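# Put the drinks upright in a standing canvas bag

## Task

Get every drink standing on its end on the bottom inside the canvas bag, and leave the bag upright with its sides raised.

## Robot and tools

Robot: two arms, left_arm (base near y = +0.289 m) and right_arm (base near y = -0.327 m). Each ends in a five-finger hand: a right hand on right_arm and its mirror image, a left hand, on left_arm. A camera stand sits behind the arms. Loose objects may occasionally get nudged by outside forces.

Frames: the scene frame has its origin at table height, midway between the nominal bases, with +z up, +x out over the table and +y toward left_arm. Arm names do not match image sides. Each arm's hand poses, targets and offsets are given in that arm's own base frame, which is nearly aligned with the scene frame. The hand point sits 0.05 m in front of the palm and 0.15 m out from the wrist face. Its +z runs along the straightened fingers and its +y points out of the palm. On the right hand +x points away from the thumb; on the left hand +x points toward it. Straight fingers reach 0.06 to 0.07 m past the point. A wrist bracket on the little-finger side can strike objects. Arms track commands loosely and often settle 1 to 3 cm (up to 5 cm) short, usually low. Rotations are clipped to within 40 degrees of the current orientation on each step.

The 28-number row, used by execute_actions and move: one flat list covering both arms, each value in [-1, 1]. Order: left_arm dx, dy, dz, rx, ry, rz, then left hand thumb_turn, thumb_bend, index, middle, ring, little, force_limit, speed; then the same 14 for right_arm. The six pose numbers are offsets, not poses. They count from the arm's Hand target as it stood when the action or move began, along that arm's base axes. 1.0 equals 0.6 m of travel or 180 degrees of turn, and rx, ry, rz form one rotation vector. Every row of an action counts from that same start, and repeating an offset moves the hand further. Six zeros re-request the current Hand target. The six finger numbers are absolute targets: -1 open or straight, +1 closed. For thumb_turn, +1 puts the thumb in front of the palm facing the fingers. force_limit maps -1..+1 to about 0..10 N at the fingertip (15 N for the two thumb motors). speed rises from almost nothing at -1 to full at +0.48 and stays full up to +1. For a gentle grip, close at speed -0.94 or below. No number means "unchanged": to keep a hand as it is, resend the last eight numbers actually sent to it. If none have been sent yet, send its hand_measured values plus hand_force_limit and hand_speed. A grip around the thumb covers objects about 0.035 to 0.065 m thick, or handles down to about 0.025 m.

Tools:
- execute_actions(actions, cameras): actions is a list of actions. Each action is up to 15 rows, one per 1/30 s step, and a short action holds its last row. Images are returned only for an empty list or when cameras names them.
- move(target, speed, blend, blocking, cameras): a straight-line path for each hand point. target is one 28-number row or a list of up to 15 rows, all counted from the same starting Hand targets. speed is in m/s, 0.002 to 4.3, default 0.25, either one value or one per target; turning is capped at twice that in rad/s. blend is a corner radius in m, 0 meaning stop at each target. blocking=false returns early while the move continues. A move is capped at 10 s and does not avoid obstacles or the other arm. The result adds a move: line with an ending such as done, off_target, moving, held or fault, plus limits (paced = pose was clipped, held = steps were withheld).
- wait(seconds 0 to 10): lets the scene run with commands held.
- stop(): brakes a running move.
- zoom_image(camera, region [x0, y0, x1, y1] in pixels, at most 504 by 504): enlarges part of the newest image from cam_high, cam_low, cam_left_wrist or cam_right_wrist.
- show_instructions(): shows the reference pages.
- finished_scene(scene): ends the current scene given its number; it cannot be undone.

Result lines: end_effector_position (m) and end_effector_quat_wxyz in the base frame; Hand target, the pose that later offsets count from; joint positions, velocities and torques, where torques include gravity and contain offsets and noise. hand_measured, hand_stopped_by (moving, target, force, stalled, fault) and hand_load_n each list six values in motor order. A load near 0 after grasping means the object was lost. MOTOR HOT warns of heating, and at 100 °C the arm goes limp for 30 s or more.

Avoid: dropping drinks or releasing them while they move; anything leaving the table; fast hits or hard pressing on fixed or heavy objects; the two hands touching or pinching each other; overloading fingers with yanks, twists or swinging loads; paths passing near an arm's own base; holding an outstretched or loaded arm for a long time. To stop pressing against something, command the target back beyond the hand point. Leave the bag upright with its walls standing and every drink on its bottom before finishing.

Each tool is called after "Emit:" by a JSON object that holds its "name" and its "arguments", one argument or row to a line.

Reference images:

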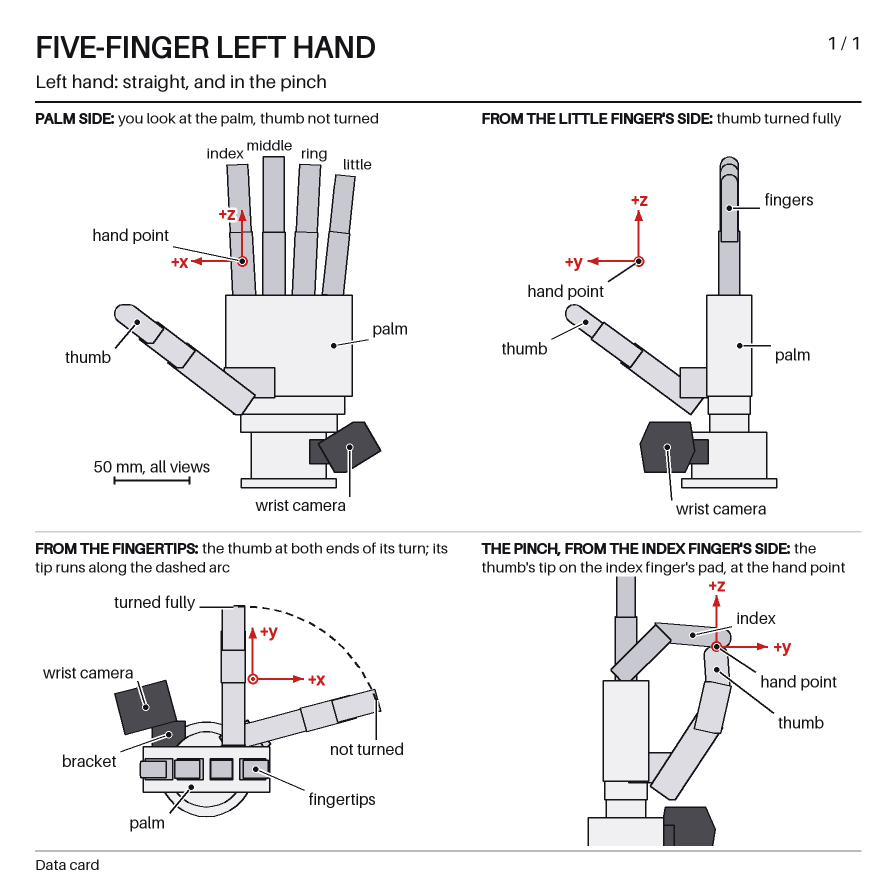

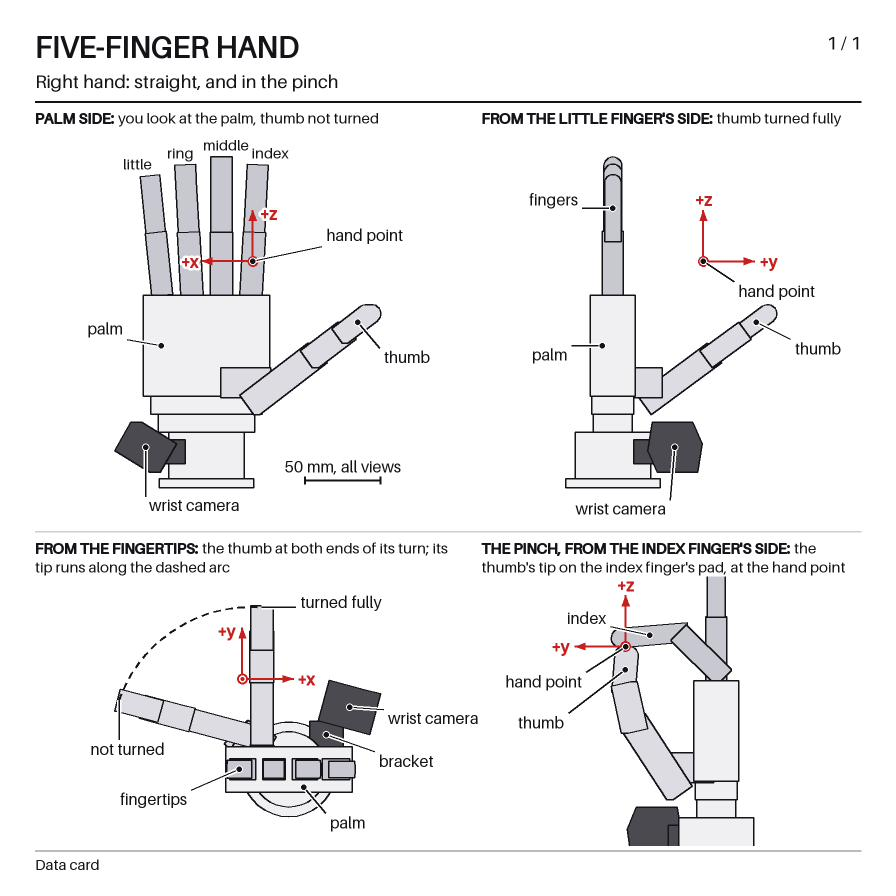

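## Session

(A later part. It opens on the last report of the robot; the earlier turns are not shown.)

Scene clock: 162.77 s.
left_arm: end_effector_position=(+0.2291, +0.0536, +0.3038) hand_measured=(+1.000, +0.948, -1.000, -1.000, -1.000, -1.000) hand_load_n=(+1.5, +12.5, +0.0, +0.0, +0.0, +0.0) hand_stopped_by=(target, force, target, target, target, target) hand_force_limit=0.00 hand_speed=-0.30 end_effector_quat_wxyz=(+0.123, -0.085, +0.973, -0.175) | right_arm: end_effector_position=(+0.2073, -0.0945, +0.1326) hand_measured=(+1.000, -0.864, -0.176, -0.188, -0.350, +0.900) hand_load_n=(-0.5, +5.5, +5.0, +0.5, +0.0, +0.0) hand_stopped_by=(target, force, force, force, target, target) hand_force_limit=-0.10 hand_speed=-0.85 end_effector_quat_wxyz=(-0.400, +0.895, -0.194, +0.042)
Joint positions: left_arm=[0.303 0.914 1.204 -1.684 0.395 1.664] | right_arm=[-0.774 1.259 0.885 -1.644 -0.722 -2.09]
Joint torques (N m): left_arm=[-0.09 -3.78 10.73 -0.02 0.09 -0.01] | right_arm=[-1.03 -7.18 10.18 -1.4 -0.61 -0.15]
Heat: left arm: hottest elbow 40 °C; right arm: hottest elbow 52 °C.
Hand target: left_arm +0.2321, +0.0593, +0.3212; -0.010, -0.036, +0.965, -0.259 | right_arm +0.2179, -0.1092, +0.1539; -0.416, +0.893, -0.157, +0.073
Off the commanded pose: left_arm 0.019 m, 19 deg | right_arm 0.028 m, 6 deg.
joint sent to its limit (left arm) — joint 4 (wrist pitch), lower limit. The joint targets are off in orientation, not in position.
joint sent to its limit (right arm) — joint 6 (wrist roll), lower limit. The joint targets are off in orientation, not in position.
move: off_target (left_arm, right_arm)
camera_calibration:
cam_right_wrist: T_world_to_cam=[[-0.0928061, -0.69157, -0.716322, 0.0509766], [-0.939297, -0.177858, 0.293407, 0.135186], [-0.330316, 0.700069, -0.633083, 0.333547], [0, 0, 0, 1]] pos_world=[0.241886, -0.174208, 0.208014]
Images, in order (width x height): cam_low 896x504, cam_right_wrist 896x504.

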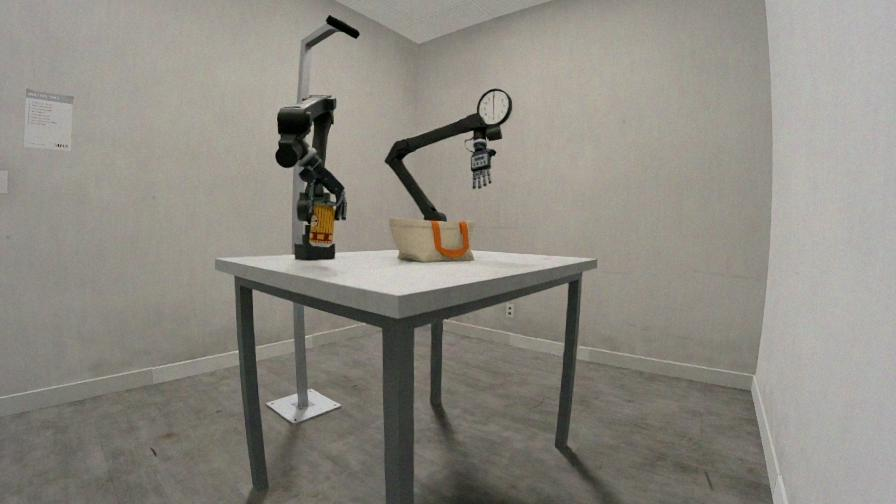

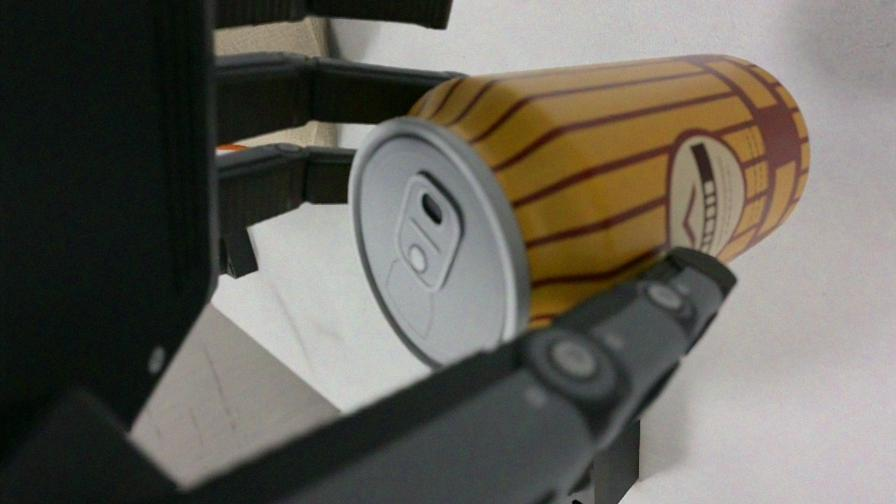

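Emit:
{"name": "move", "arguments": {
  "target": [
    [0,0,0,0,0,0,1,1,-1,-1,-1,-1,0,-0.3,0,0,0,0,0,0,1,0.33,0.33,0.38,-0.35,0.9,0.1,-0.85]
  ],
  "cameras": ["cam_low","cam_right_wrist"],
  "speed": 0.08
}}

Scene clock: 163.73 s.
left_arm: end_effector_position=(+0.2291, +0.0536, +0.3038) hand_measured=(+1.000, +0.948, -1.000, -1.000, -1.000, -1.000) hand_load_n=(+1.5, +13.0, +0.0, +0.0, +0.0, +0.0) hand_stopped_by=(target, force, target, target, target, target) hand_force_limit=0.00 hand_speed=-0.30 end_effector_quat_wxyz=(+0.123, -0.085, +0.973, -0.175) | right_arm: end_effector_position=(+0.2071, -0.0946, +0.1326) hand_measured=(+1.000, -0.864, -0.164, -0.164, -0.350, +0.900) hand_load_n=(+0.5, +10.5, +5.0, +6.0, +0.0, +0.0) hand_stopped_by=(target, force, force, force, target, target) hand_force_limit=0.10 hand_speed=-0.85 end_effector_quat_wxyz=(-0.400, +0.895, -0.194, +0.042)
Joint positions: left_arm=[0.303 0.914 1.204 -1.684 0.395 1.664] | right_arm=[-0.774 1.259 0.885 -1.644 -0.722 -2.09]
Joint torques (N m): left_arm=[-0.15 -3.78 10.74 -0.02 0.1 -0.01] | right_arm=[-1.14 -7.18 10.19 -1.46 -0.63 -0.15]
Heat: left arm: hottest elbow 40 °C; right arm: hottest elbow 52 °C.
Hand target: left_arm +0.2321, +0.0593, +0.3212; -0.010, -0.036, +0.965, -0.259 | right_arm +0.2178, -0.1091, +0.1540; -0.416, +0.893, -0.157, +0.073
Off the commanded pose: left_arm 0.019 m, 19 deg | right_arm 0.028 m, 6 deg.
joint sent to its limit (left arm) — joint 4 (wrist pitch), lower limit. The joint targets are off in orientation, not in position.
joint sent to its limit (right arm) — joint 6 (wrist roll), lower limit. The joint targets are off in orientation, not in position.
move: off_target (left_arm, right_arm)
camera_calibration:
cam_right_wrist: T_world_to_cam=[[-0.0931957, -0.691746, -0.716102, 0.0509852], [-0.939015, -0.178044, 0.294195, 0.134828], [-0.331006, 0.699848, -0.632967, 0.333618], [0, 0, 0, 1]] pos_world=[0.241787, -0.174208, 0.208014]
Images, in order (width x height): cam_low 896x504, cam_right_wrist 896x504.

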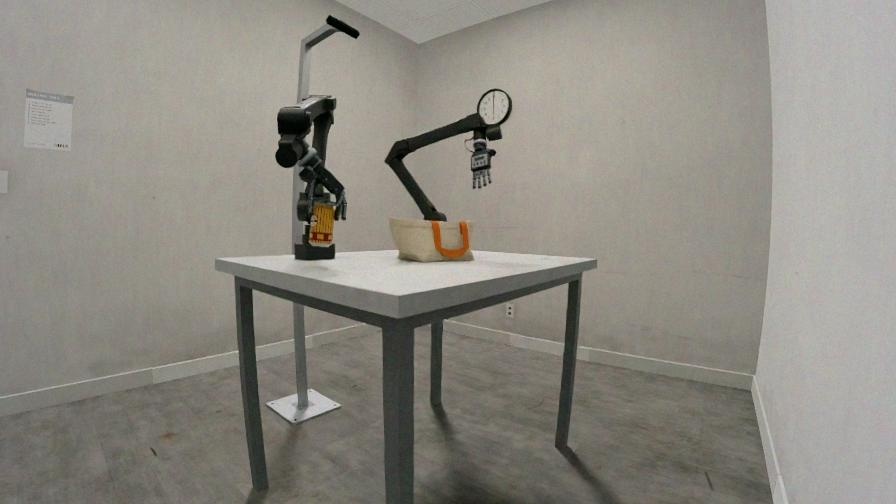

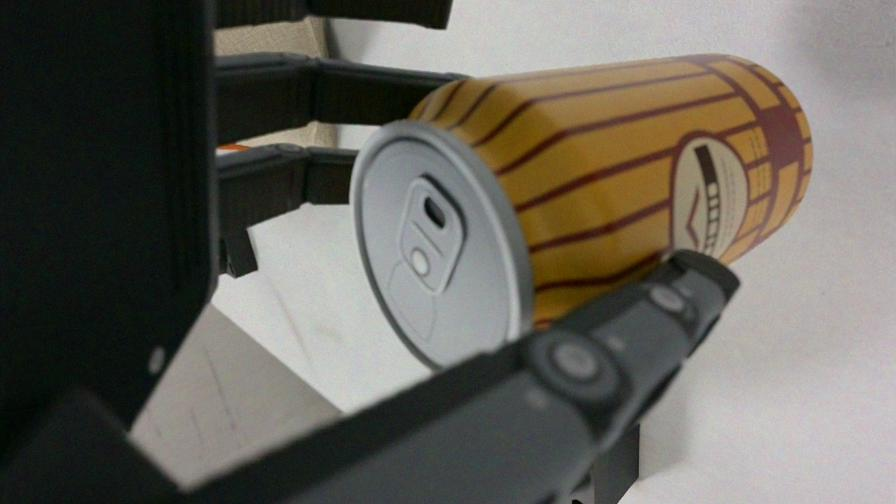

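Emit:
{"name": "move", "arguments": {
  "target": [
    [0,0,0,0,0,0,1,1,-1,-1,-1,-1,0,-0.3,0.05,0.05,0.2,0,0,0,1,0.33,0.33,0.38,-0.1,0.9,0.1,-0.85],
    [0,0,0,0,0,0,1,1,-1,-1,-1,-1,0,-0.3,0.17,0.315,0.27,0.005,-0.01,0.054,1,0.33,0.33,0.38,-0.1,0.9,0.1,-0.85],
    [0,0,0,0,0,0,1,1,-1,-1,-1,-1,0,-0.3,0.112,0.58,0.27,0.0095,-0.0189,0.108,1,0.33,0.33,0.38,-0.1,0.9,0.1,-0.85]
  ],
  "cameras": ["cam_high","cam_low","cam_right_wrist"],
  "speed": 0.15,
  "blend": [0.04,0.04,0]
}}

Emit:
{"name": "zoom_image", "arguments": {
  "camera": "cam_high",
  "region": [320, 60, 540, 240]
}}

Scene clock: 168.57 s.
left_arm: end_effector_position=(+0.2291, +0.0536, +0.3038) hand_measured=(+1.000, +0.948, -1.000, -1.000, -1.000, -1.000) hand_load_n=(+1.5, +13.0, +0.0, +0.0, +0.0, +0.0) hand_stopped_by=(target, force, target, target, target, target) hand_force_limit=0.00 hand_speed=-0.30 end_effector_quat_wxyz=(+0.123, -0.085, +0.973, -0.175) | right_arm: end_effector_position=(+0.2851, +0.2333, +0.2980) hand_measured=(+1.000, -0.864, -0.164, -0.164, -0.100, +0.900) hand_load_n=(+1.0, +10.0, +4.5, +6.0, +0.0, +0.0) hand_stopped_by=(target, force, force, force, target, target) hand_force_limit=0.10 hand_speed=-0.85 end_effector_quat_wxyz=(-0.429, +0.903, +0.001, +0.009)
Joint positions: left_arm=[0.303 0.914 1.204 -1.684 0.395 1.664] | right_arm=[0.37 1.134 1.219 -1.221 -0.8 -1.017]
Joint torques (N m): left_arm=[-0.09 -3.78 10.74 -0.02 0.09 -0.01] | right_arm=[0.62 -8.06 9.36 1.62 -0.82 0.09]
Heat: left arm: hottest elbow 41 °C; right arm: hottest elbow 52 °C.
Hand target: left_arm +0.2321, +0.0593, +0.3212; -0.010, -0.036, +0.965, -0.259 | right_arm +0.2850, +0.2388, +0.3159; -0.440, +0.897, +0.007, +0.026
Off the commanded pose: left_arm 0.019 m, 19 deg | right_arm 0.019 m, 3 deg.
joint sent to its limit (left arm) — joint 4 (wrist pitch), lower limit. The joint targets are off in orientation, not in position.
move: off_target (left_arm, right_arm)
camera_calibration:
cam_right_wrist: T_world_to_cam=[[0.243331, -0.631212, -0.736452, 0.299445], [-0.827257, -0.531465, 0.182183, 0.301847], [-0.506394, 0.564905, -0.651496, 0.321707], [0, 0, 0, 1]] pos_world=[0.339751, 0.1677, 0.375126]
Images, in order (width x height): cam_high 896x504, cam_low 896x504, cam_right_wrist 896x504.

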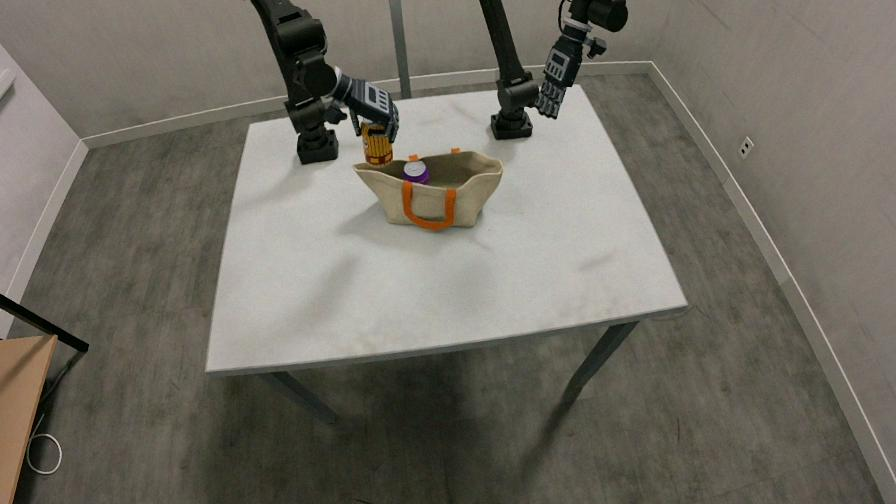

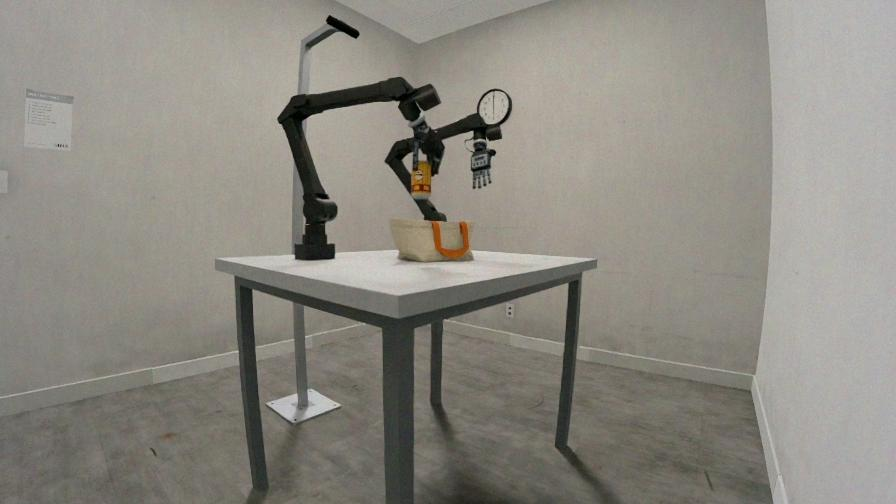

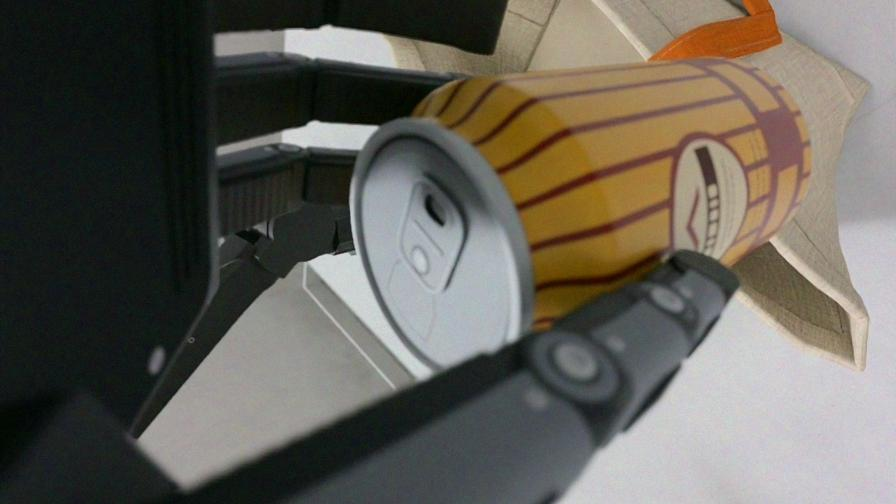

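Scaled by 2.291 from the camera's 896x504 image, which has a finer 1280x720 frame.

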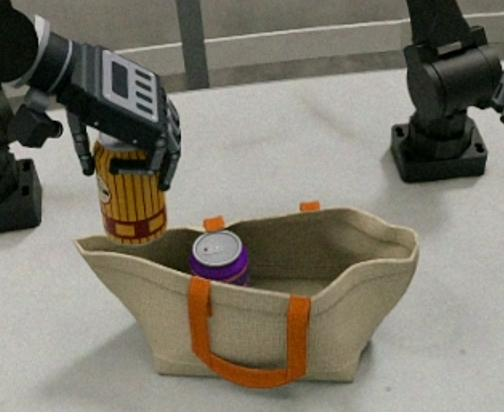

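Emit:
{"name": "move", "arguments": {
  "target": [
    [0,0,0,0,0,0,1,1,-1,-1,-1,-1,0,-0.3,-0.03,0.305,0.0,0,0,-0.0556,1,0.33,0.33,0.38,-0.1,0.9,0.1,-0.85]
  ],
  "cameras": ["cam_high","cam_low","cam_right_wrist"],
  "speed": 0.12
}}

Emit:
{"name": "zoom_image", "arguments": {
  "camera": "cam_high",
  "region": [320, 60, 540, 240]
}}

Scene clock: 172.37 s.
left_arm: end_effector_position=(+0.2291, +0.0536, +0.3038) hand_measured=(+1.000, +0.948, -1.000, -1.000, -1.000, -1.000) hand_load_n=(+1.0, +13.0, +0.0, +0.0, +0.0, +0.0) hand_stopped_by=(target, force, target, target, target, target) hand_force_limit=0.00 hand_speed=-0.30 end_effector_quat_wxyz=(+0.123, -0.085, +0.973, -0.175) | right_arm: end_effector_position=(+0.2555, +0.3999, +0.2679) hand_measured=(+1.000, -0.864, -0.164, -0.164, -0.100, +0.900) hand_load_n=(+1.0, +10.0, +5.0, +6.0, +0.0, +0.0) hand_stopped_by=(target, force, force, force, target, target) hand_force_limit=0.10 hand_speed=-0.85 end_effector_quat_wxyz=(-0.396, +0.914, -0.079, +0.039)
Joint positions: left_arm=[0.303 0.914 1.204 -1.684 0.395 1.664] | right_arm=[0.838 1.25 1.219 -0.802 -0.39 -0.408]
Joint torques (N m): left_arm=[-0.15 -3.78 10.76 -0.02 0.1 -0.01] | right_arm=[0.32 -9.47 13.78 2.43 -0.26 0.07]
Heat: left arm: hottest elbow 41 °C; right arm: hottest elbow 52 °C.
Hand target: left_arm +0.2321, +0.0593, +0.3212; -0.010, -0.036, +0.965, -0.259 | right_arm +0.2671, +0.4218, +0.3159; -0.437, +0.895, -0.071, +0.064
Off the commanded pose: left_arm 0.019 m, 19 deg | right_arm 0.054 m, 6 deg.
joint sent to its limit (left arm) — joint 4 (wrist pitch), lower limit. The joint targets are off in orientation, not in position.
move: off_target (left_arm, right_arm)
camera_calibration:
cam_right_wrist: T_world_to_cam=[[0.118495, -0.711459, -0.692665, 0.441907], [-0.901557, -0.369422, 0.225215, 0.314013], [-0.416117, 0.597791, -0.685196, 0.165631], [0, 0, 0, 1]] pos_world=[0.299659, 0.331389, 0.348862]
Images, in order (width x height): cam_high 896x504, cam_low 896x504, cam_right_wrist 896x504.

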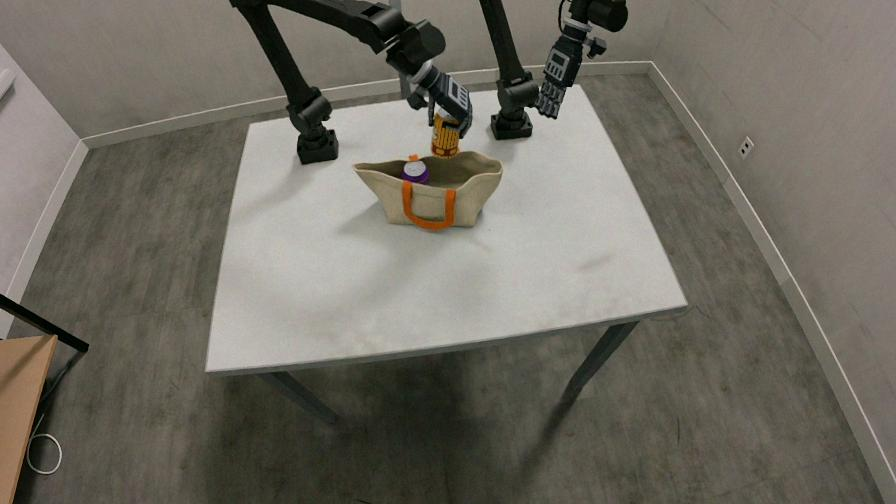

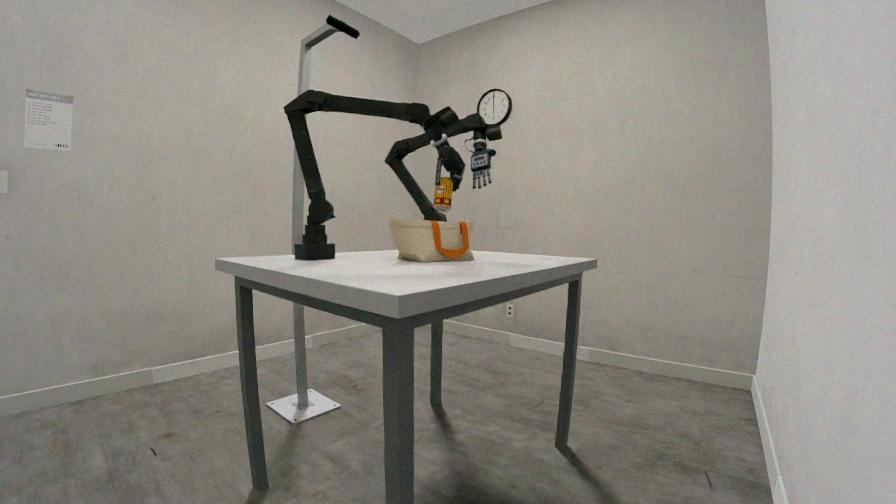

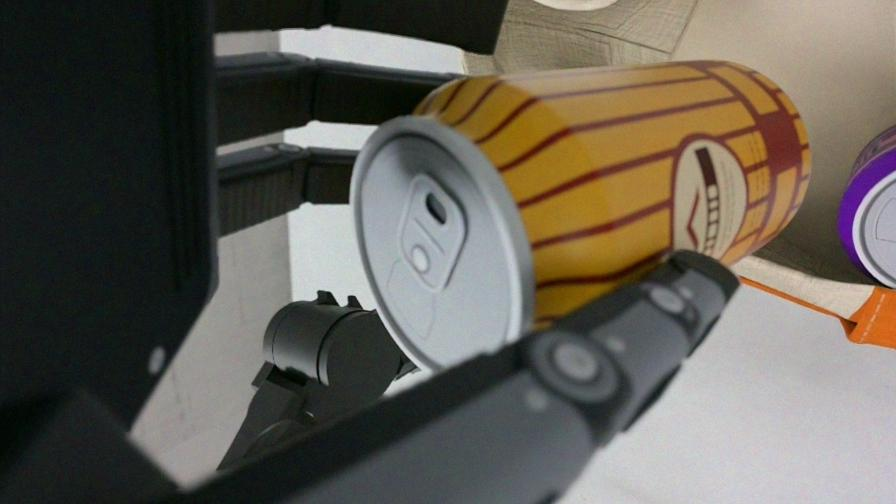

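Scaled by 2.291 from the camera's 896x504 image, which has a finer 1280x720 frame.

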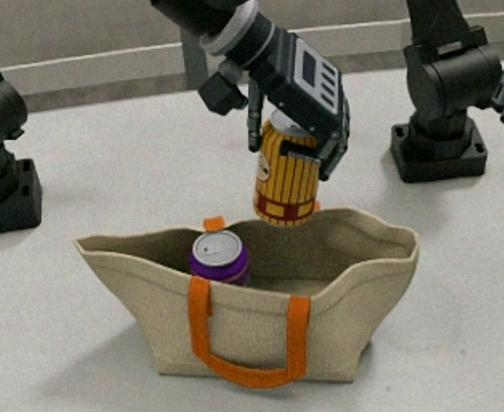

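Emit:
{"name": "move", "arguments": {
  "target": [
    [0,0,0,0,0,0,1,1,-1,-1,-1,-1,0,-0.3,0.003,0.06,-0.02,0.012,-0.01,0,1,0.33,0.33,0.38,-0.1,0.9,0.1,-0.85]
  ],
  "cameras": ["cam_high","cam_low","cam_right_wrist"],
  "speed": 0.1
}}

Emit:
{"name": "zoom_image", "arguments": {
  "camera": "cam_high",
  "region": [320, 60, 540, 240]
}}

Scene clock: 174.67 s.
left_arm: end_effector_position=(+0.2291, +0.0536, +0.3038) hand_measured=(+1.000, +0.948, -1.000, -1.000, -1.000, -1.000) hand_load_n=(+1.0, +13.0, +0.0, +0.0, +0.0, +0.0) hand_stopped_by=(target, force, target, target, target, target) hand_force_limit=0.00 hand_speed=-0.30 end_effector_quat_wxyz=(+0.123, -0.085, +0.973, -0.175) | right_arm: end_effector_position=(+0.2599, +0.4370, +0.2591) hand_measured=(+1.000, -0.864, -0.164, -0.164, -0.100, +0.900) hand_load_n=(+1.0, +10.0, +4.5, +6.0, -0.5, +0.5) hand_stopped_by=(target, force, force, force, target, target) hand_force_limit=0.10 hand_speed=-0.85 end_effector_quat_wxyz=(-0.415, +0.905, -0.072, +0.056)
Joint positions: left_arm=[0.303 0.914 1.204 -1.684 0.395 1.664] | right_arm=[0.891 1.298 1.219 -0.684 -0.35 -0.371]
Joint torques (N m): left_arm=[-0.09 -3.78 10.76 -0.02 0.09 -0.01] | right_arm=[0.56 -10.23 13.04 2.61 -0.2 0.07]
Heat: left arm: hottest elbow 42 °C; right arm: hottest elbow 52 °C.
Hand target: left_arm +0.2321, +0.0593, +0.3212; -0.010, -0.036, +0.965, -0.259 | right_arm +0.2689, +0.4579, +0.3039; -0.454, +0.885, -0.065, +0.077
Off the commanded pose: left_arm 0.019 m, 19 deg | right_arm 0.050 m, 6 deg.
joint sent to its limit (left arm) — joint 4 (wrist pitch), lower limit. The joint targets are off in orientation, not in position.
move: off_target (left_arm, right_arm)
camera_calibration:
cam_right_wrist: T_world_to_cam=[[0.146444, -0.683667, -0.71495, 0.447995], [-0.909684, -0.37701, 0.174182, 0.352266], [-0.388626, 0.62487, -0.677132, 0.118316], [0, 0, 0, 1]] pos_world=[0.300825, 0.365155, 0.339051]
Images, in order (width x height): cam_high 896x504, cam_low 896x504, cam_right_wrist 896x504.

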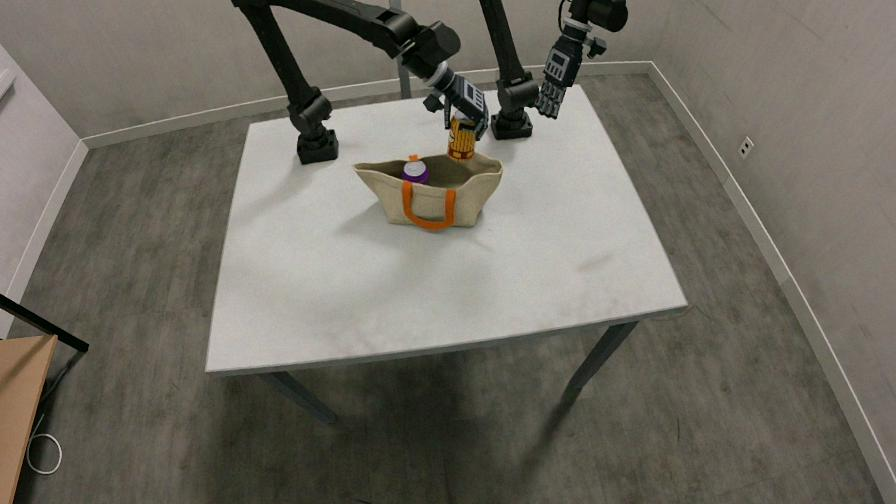

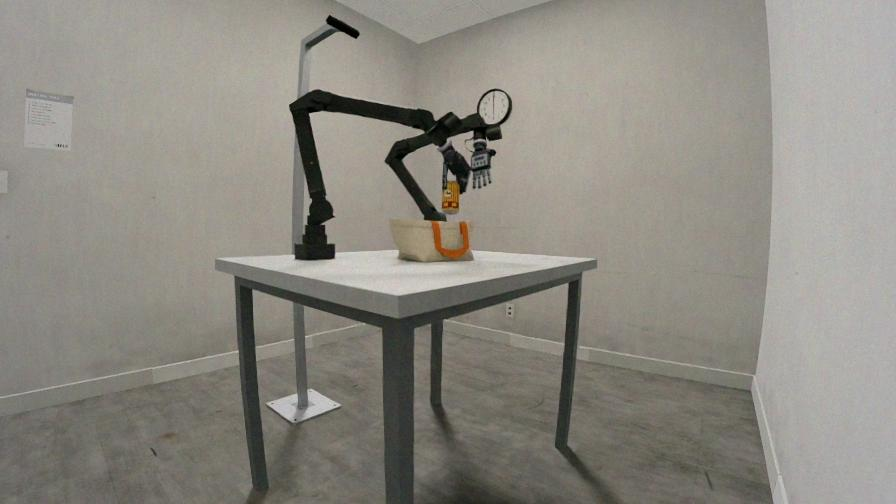

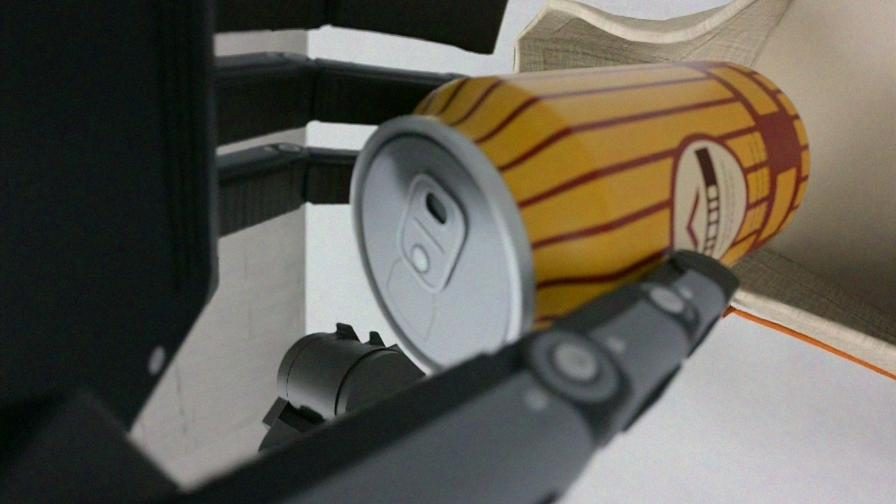

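Scaled by 2.291 from the camera's 896x504 image, which has a finer 1280x720 frame.

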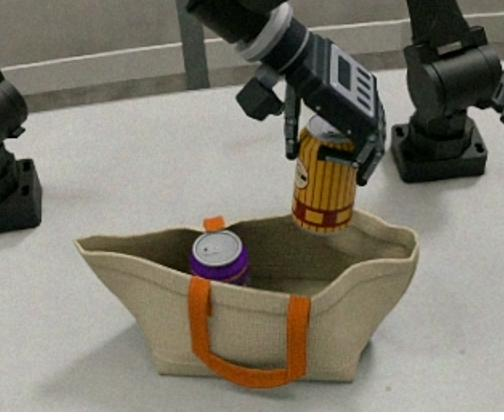

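Emit:
{"name": "move", "arguments": {
  "target": [
    [0,0,0,0,0,0,1,1,-1,-1,-1,-1,0,-0.3,0.0,-0.012,-0.07,0,0,0,1,0.33,0.33,0.38,-0.1,0.9,0.1,-0.85]
  ],
  "cameras": ["cam_high","cam_low","cam_right_wrist"],
  "speed": 0.1
}}

Emit:
{"name": "zoom_image", "arguments": {
  "camera": "cam_high",
  "region": [320, 60, 540, 240]
}}

Scene clock: 176.93 s.
left_arm: end_effector_position=(+0.2291, +0.0536, +0.3038) hand_measured=(+1.000, +0.948, -1.000, -1.000, -1.000, -1.000) hand_load_n=(+1.5, +13.0, +0.0, +0.0, +0.0, +0.0) hand_stopped_by=(target, force, target, target, target, target) hand_force_limit=0.00 hand_speed=-0.30 end_effector_quat_wxyz=(+0.123, -0.085, +0.973, -0.175) | right_arm: end_effector_position=(+0.2651, +0.4434, +0.2439) hand_measured=(+1.000, -0.864, -0.164, -0.164, -0.100, +0.900) hand_load_n=(+1.0, +10.0, +4.5, +6.0, +0.0, +0.0) hand_stopped_by=(target, force, force, force, target, target) hand_force_limit=0.10 hand_speed=-0.85 end_effector_quat_wxyz=(-0.433, +0.897, -0.067, +0.068)
Joint positions: left_arm=[0.303 0.914 1.204 -1.684 0.395 1.664] | right_arm=[0.891 1.298 1.162 -0.579 -0.35 -0.371]
Joint torques (N m): left_arm=[-0.09 -3.78 10.74 -0.03 0.09 -0.01] | right_arm=[-0.26 -10.23 9.25 2.76 -0.48 -0.01]
Heat: left arm: hottest elbow 42 °C; right arm: hottest elbow 52 °C.
Hand target: left_arm +0.2321, +0.0593, +0.3212; -0.010, -0.036, +0.965, -0.259 | right_arm +0.2689, +0.4507, +0.2620; -0.454, +0.885, -0.065, +0.077
Off the commanded pose: left_arm 0.019 m, 19 deg | right_arm 0.020 m, 3 deg.
joint sent to its limit (left arm) — joint 4 (wrist pitch), lower limit. The joint targets are off in orientation, not in position.
move: off_target (left_arm, right_arm)
camera_calibration:
cam_right_wrist: T_world_to_cam=[[0.167641, -0.657016, -0.735001, 0.428214], [-0.91429, -0.382477, 0.133362, 0.375581], [-0.368741, 0.649648, -0.664821, 0.0867699], [0, 0, 0, 1]] pos_world=[0.3036, 0.368624, 0.322336]
Images, in order (width x height): cam_high 896x504, cam_low 896x504, cam_right_wrist 896x504.

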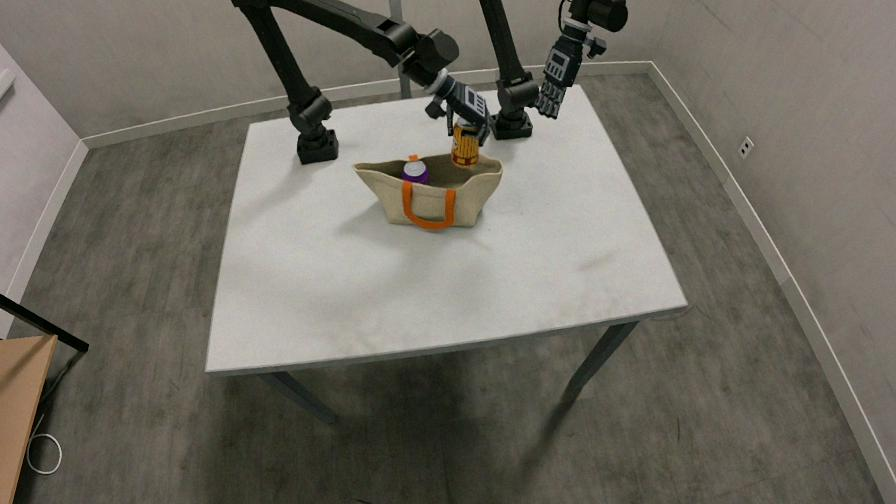

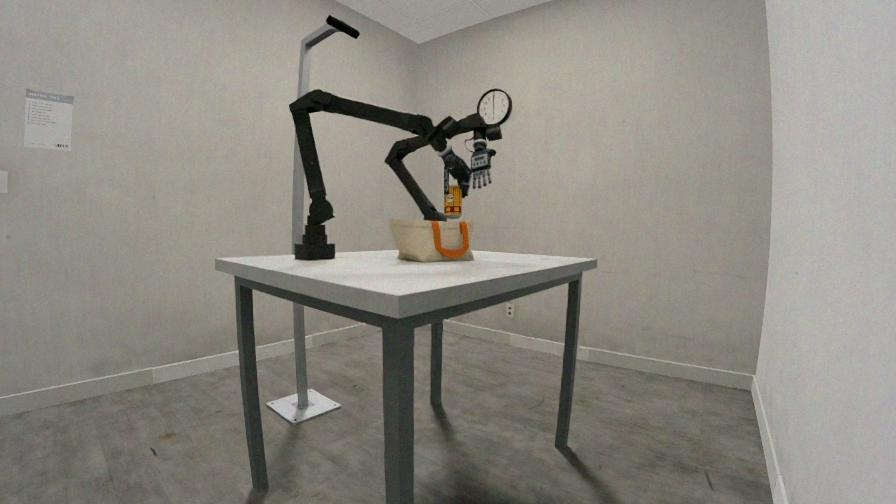

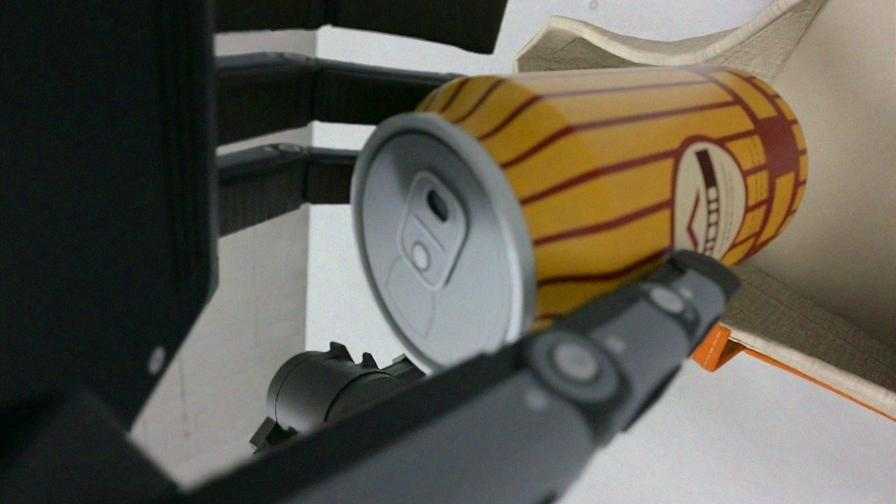

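Scaled by 2.291 from the camera's 896x504 image, which has a finer 1280x720 frame.

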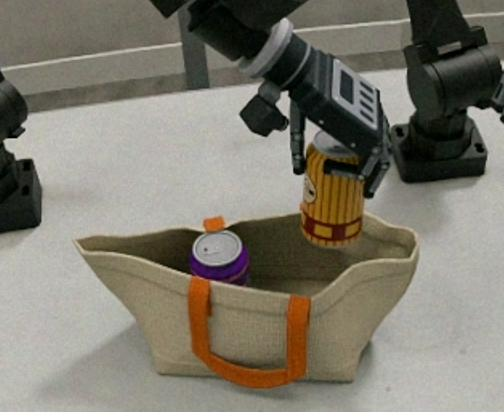

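Emit:
{"name": "move", "arguments": {
  "target": [
    [0,0,0,0,0,0,1,1,-1,-1,-1,-1,0,-0.3,-0.01,-0.022,0,0,0,0,1,0.33,0.33,0.38,-0.1,0.9,0.1,-0.85],
    [0,0,0,0,0,0,1,1,-1,-1,-1,-1,0,-0.3,-0.01,-0.022,-0.05,0,0,0,1,0.33,0.33,0.38,-0.1,0.9,0.1,-0.85]
  ],
  "cameras": ["cam_high","cam_low","cam_right_wrist"],
  "speed": 0.1
}}

Emit:
{"name": "zoom_image", "arguments": {
  "camera": "cam_high",
  "region": [320, 60, 540, 240]
}}

Scene clock: 179.40 s.
left_arm: end_effector_position=(+0.2291, +0.0536, +0.3038) hand_measured=(+1.000, +0.948, -1.000, -1.000, -1.000, -1.000) hand_load_n=(+1.5, +13.0, +0.0, +0.0, +0.0, +0.0) hand_stopped_by=(target, force, target, target, target, target) hand_force_limit=0.00 hand_speed=-0.30 end_effector_quat_wxyz=(+0.123, -0.085, +0.973, -0.175) | right_arm: end_effector_position=(+0.2554, +0.4331, +0.2111) hand_measured=(+1.000, -0.864, -0.164, -0.164, -0.100, +0.900) hand_load_n=(+1.0, +10.0, +4.5, +6.0, +0.0, +0.0) hand_stopped_by=(target, force, force, force, target, target) hand_force_limit=0.10 hand_speed=-0.85 end_effector_quat_wxyz=(-0.431, +0.898, -0.066, +0.063)
Joint positions: left_arm=[0.303 0.914 1.204 -1.684 0.395 1.664] | right_arm=[0.891 1.282 1.063 -0.505 -0.355 -0.371]
Joint torques (N m): left_arm=[-0.09 -3.78 10.74 -0.01 0.09 -0.01] | right_arm=[-1.03 -10.46 8.98 2.74 -0.52 -0.07]
Heat: left arm: hottest elbow 42 °C; right arm: hottest elbow 52 °C.
Hand target: left_arm +0.2321, +0.0593, +0.3212; -0.010, -0.036, +0.965, -0.259 | right_arm +0.2629, +0.4375, +0.2321; -0.454, +0.885, -0.065, +0.077
Off the commanded pose: left_arm 0.019 m, 19 deg | right_arm 0.023 m, 3 deg.
joint sent to its limit (left arm) — joint 4 (wrist pitch), lower limit. The joint targets are off in orientation, not in position.
move: off_target (left_arm, right_arm)
camera_calibration:
cam_right_wrist: T_world_to_cam=[[0.164436, -0.659376, -0.73361, 0.400566], [-0.911519, -0.385801, 0.142447, 0.366138], [-0.376954, 0.645276, -0.664473, 0.0719859], [0, 0, 0, 1]] pos_world=[0.295009, 0.358929, 0.289536]
Images, in order (width x height): cam_high 896x504, cam_low 896x504, cam_right_wrist 896x504.

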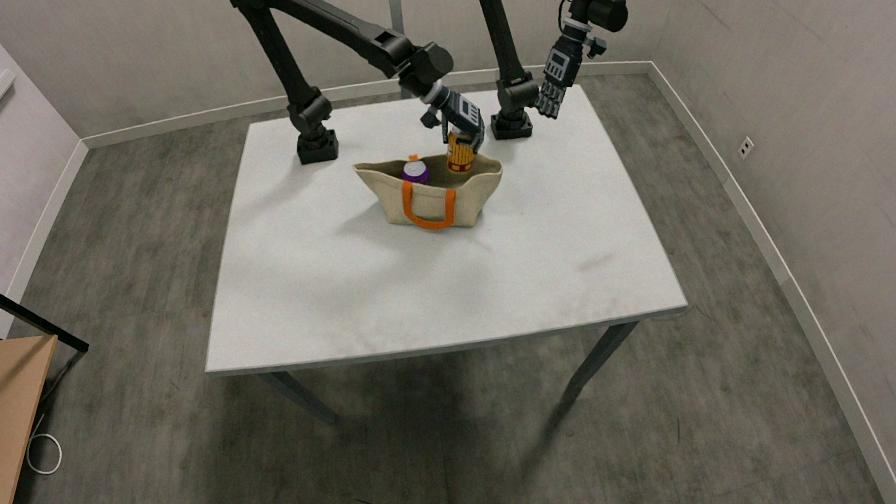

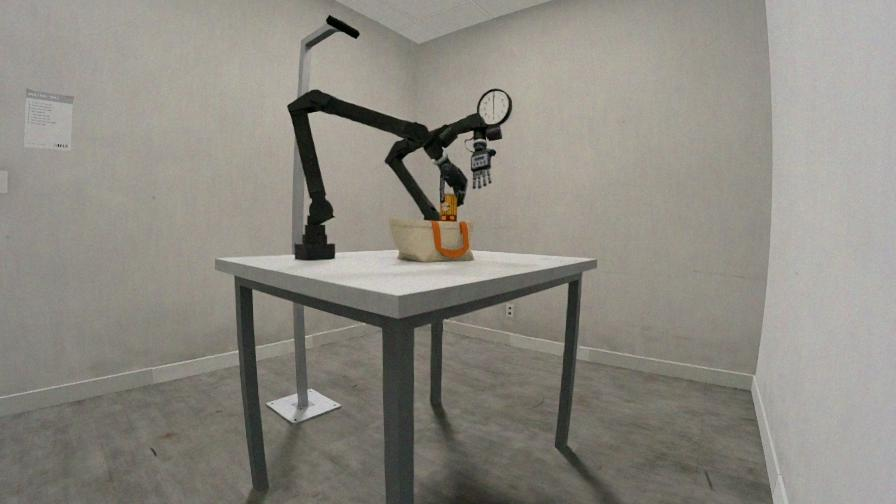

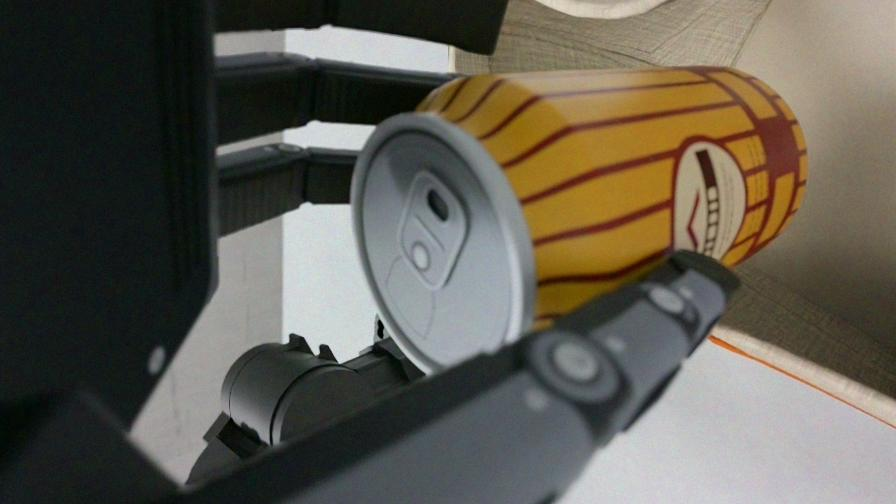

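Scaled by 2.291 from the camera's 896x504 image, which has a finer 1280x720 frame.

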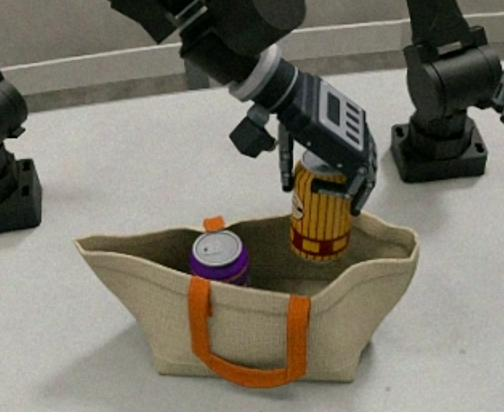

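Emit:
{"name": "move", "arguments": {
  "target": [
    [0,0,0,0,0,0,1,1,-1,-1,-1,-1,0,-0.3,-0.012,-0.01,-0.06,0,0,0,1,0.33,0.33,0.38,-0.1,0.9,0.1,-0.85]
  ],
  "cameras": ["cam_high","cam_low","cam_right_wrist"],
  "speed": 0.08
}}

Emit:
{"name": "zoom_image", "arguments": {
  "camera": "cam_high",
  "region": [320, 60, 540, 240]
}}

Scene clock: 180.97 s.
left_arm: end_effector_position=(+0.2291, +0.0536, +0.3038) hand_measured=(+1.000, +0.948, -1.000, -1.000, -1.000, -1.000) hand_load_n=(+1.5, +13.0, -0.5, +0.0, +0.0, +0.0) hand_stopped_by=(target, force, target, target, target, target) hand_force_limit=0.00 hand_speed=-0.30 end_effector_quat_wxyz=(+0.123, -0.085, +0.973, -0.175) | right_arm: end_effector_position=(+0.2493, +0.4255, +0.1752) hand_measured=(+1.000, -0.864, -0.164, -0.164, -0.100, +0.900) hand_load_n=(+0.5, +10.0, +5.0, +5.5, +0.0, +0.0) hand_stopped_by=(target, force, force, force, target, target) hand_force_limit=0.10 hand_speed=-0.85 end_effector_quat_wxyz=(-0.431, +0.898, -0.066, +0.063)
Joint positions: left_arm=[0.303 0.914 1.204 -1.684 0.395 1.664] | right_arm=[0.891 1.282 0.965 -0.407 -0.355 -0.371]
Joint torques (N m): left_arm=[-0.09 -3.84 10.76 -0.02 0.09 -0.01] | right_arm=[-0.56 -10.29 8.69 2.74 -0.38 -0.04]
Heat: left arm: hottest elbow 42 °C; right arm: hottest elbow 52 °C.
Hand target: left_arm +0.2321, +0.0593, +0.3212; -0.010, -0.036, +0.965, -0.259 | right_arm +0.2557, +0.4315, +0.1961; -0.455, +0.885, -0.065, +0.077
Off the commanded pose: left_arm 0.019 m, 19 deg | right_arm 0.023 m, 3 deg.
joint sent to its limit (left arm) — joint 4 (wrist pitch), lower limit. The joint targets are off in orientation, not in position.
move: off_target (left_arm, right_arm)
camera_calibration:
cam_right_wrist: T_world_to_cam=[[0.16455, -0.659175, -0.733765, 0.370107], [-0.911543, -0.385835, 0.142196, 0.362713], [-0.376845, 0.64546, -0.664356, 0.0506368], [0, 0, 0, 1]] pos_world=[0.288809, 0.351229, 0.253636]
Images, in order (width x height): cam_high 896x504, cam_low 896x504, cam_right_wrist 896x504.

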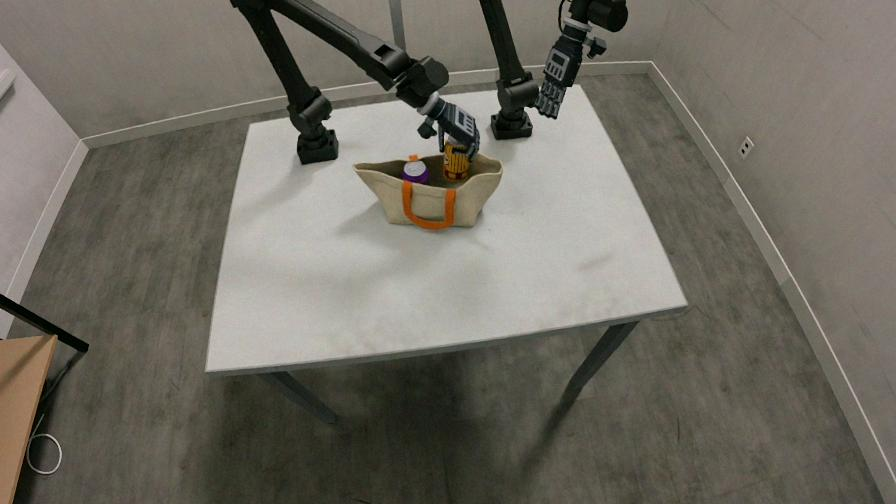

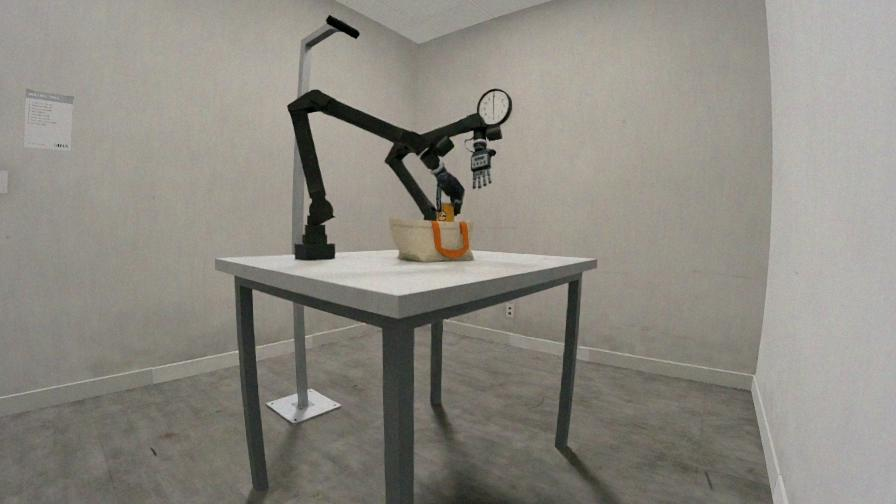

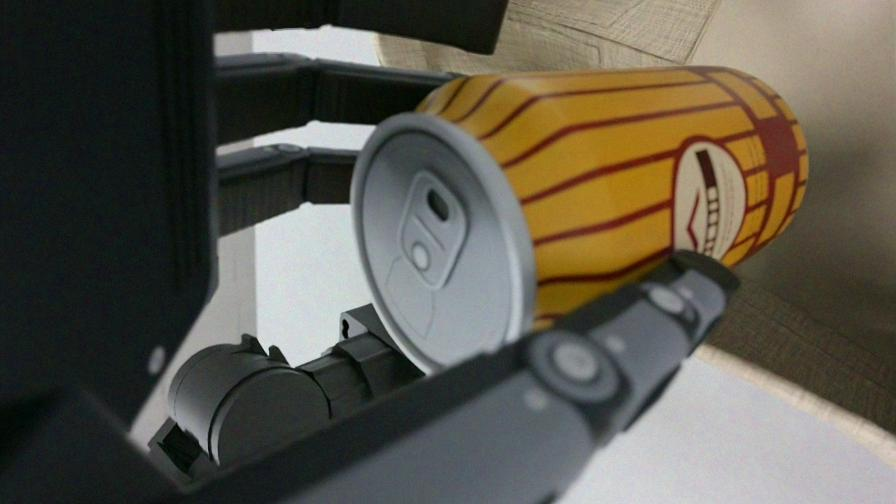

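Scaled by 2.291 from the camera's 896x504 image, which has a finer 1280x720 frame.

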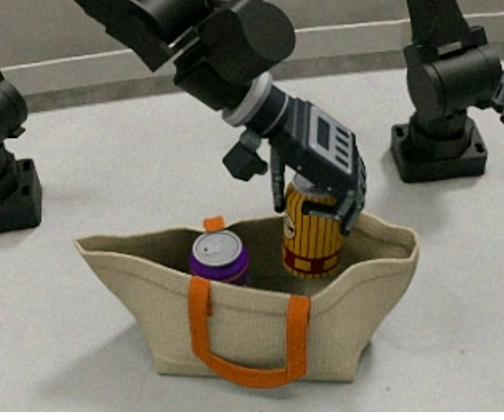

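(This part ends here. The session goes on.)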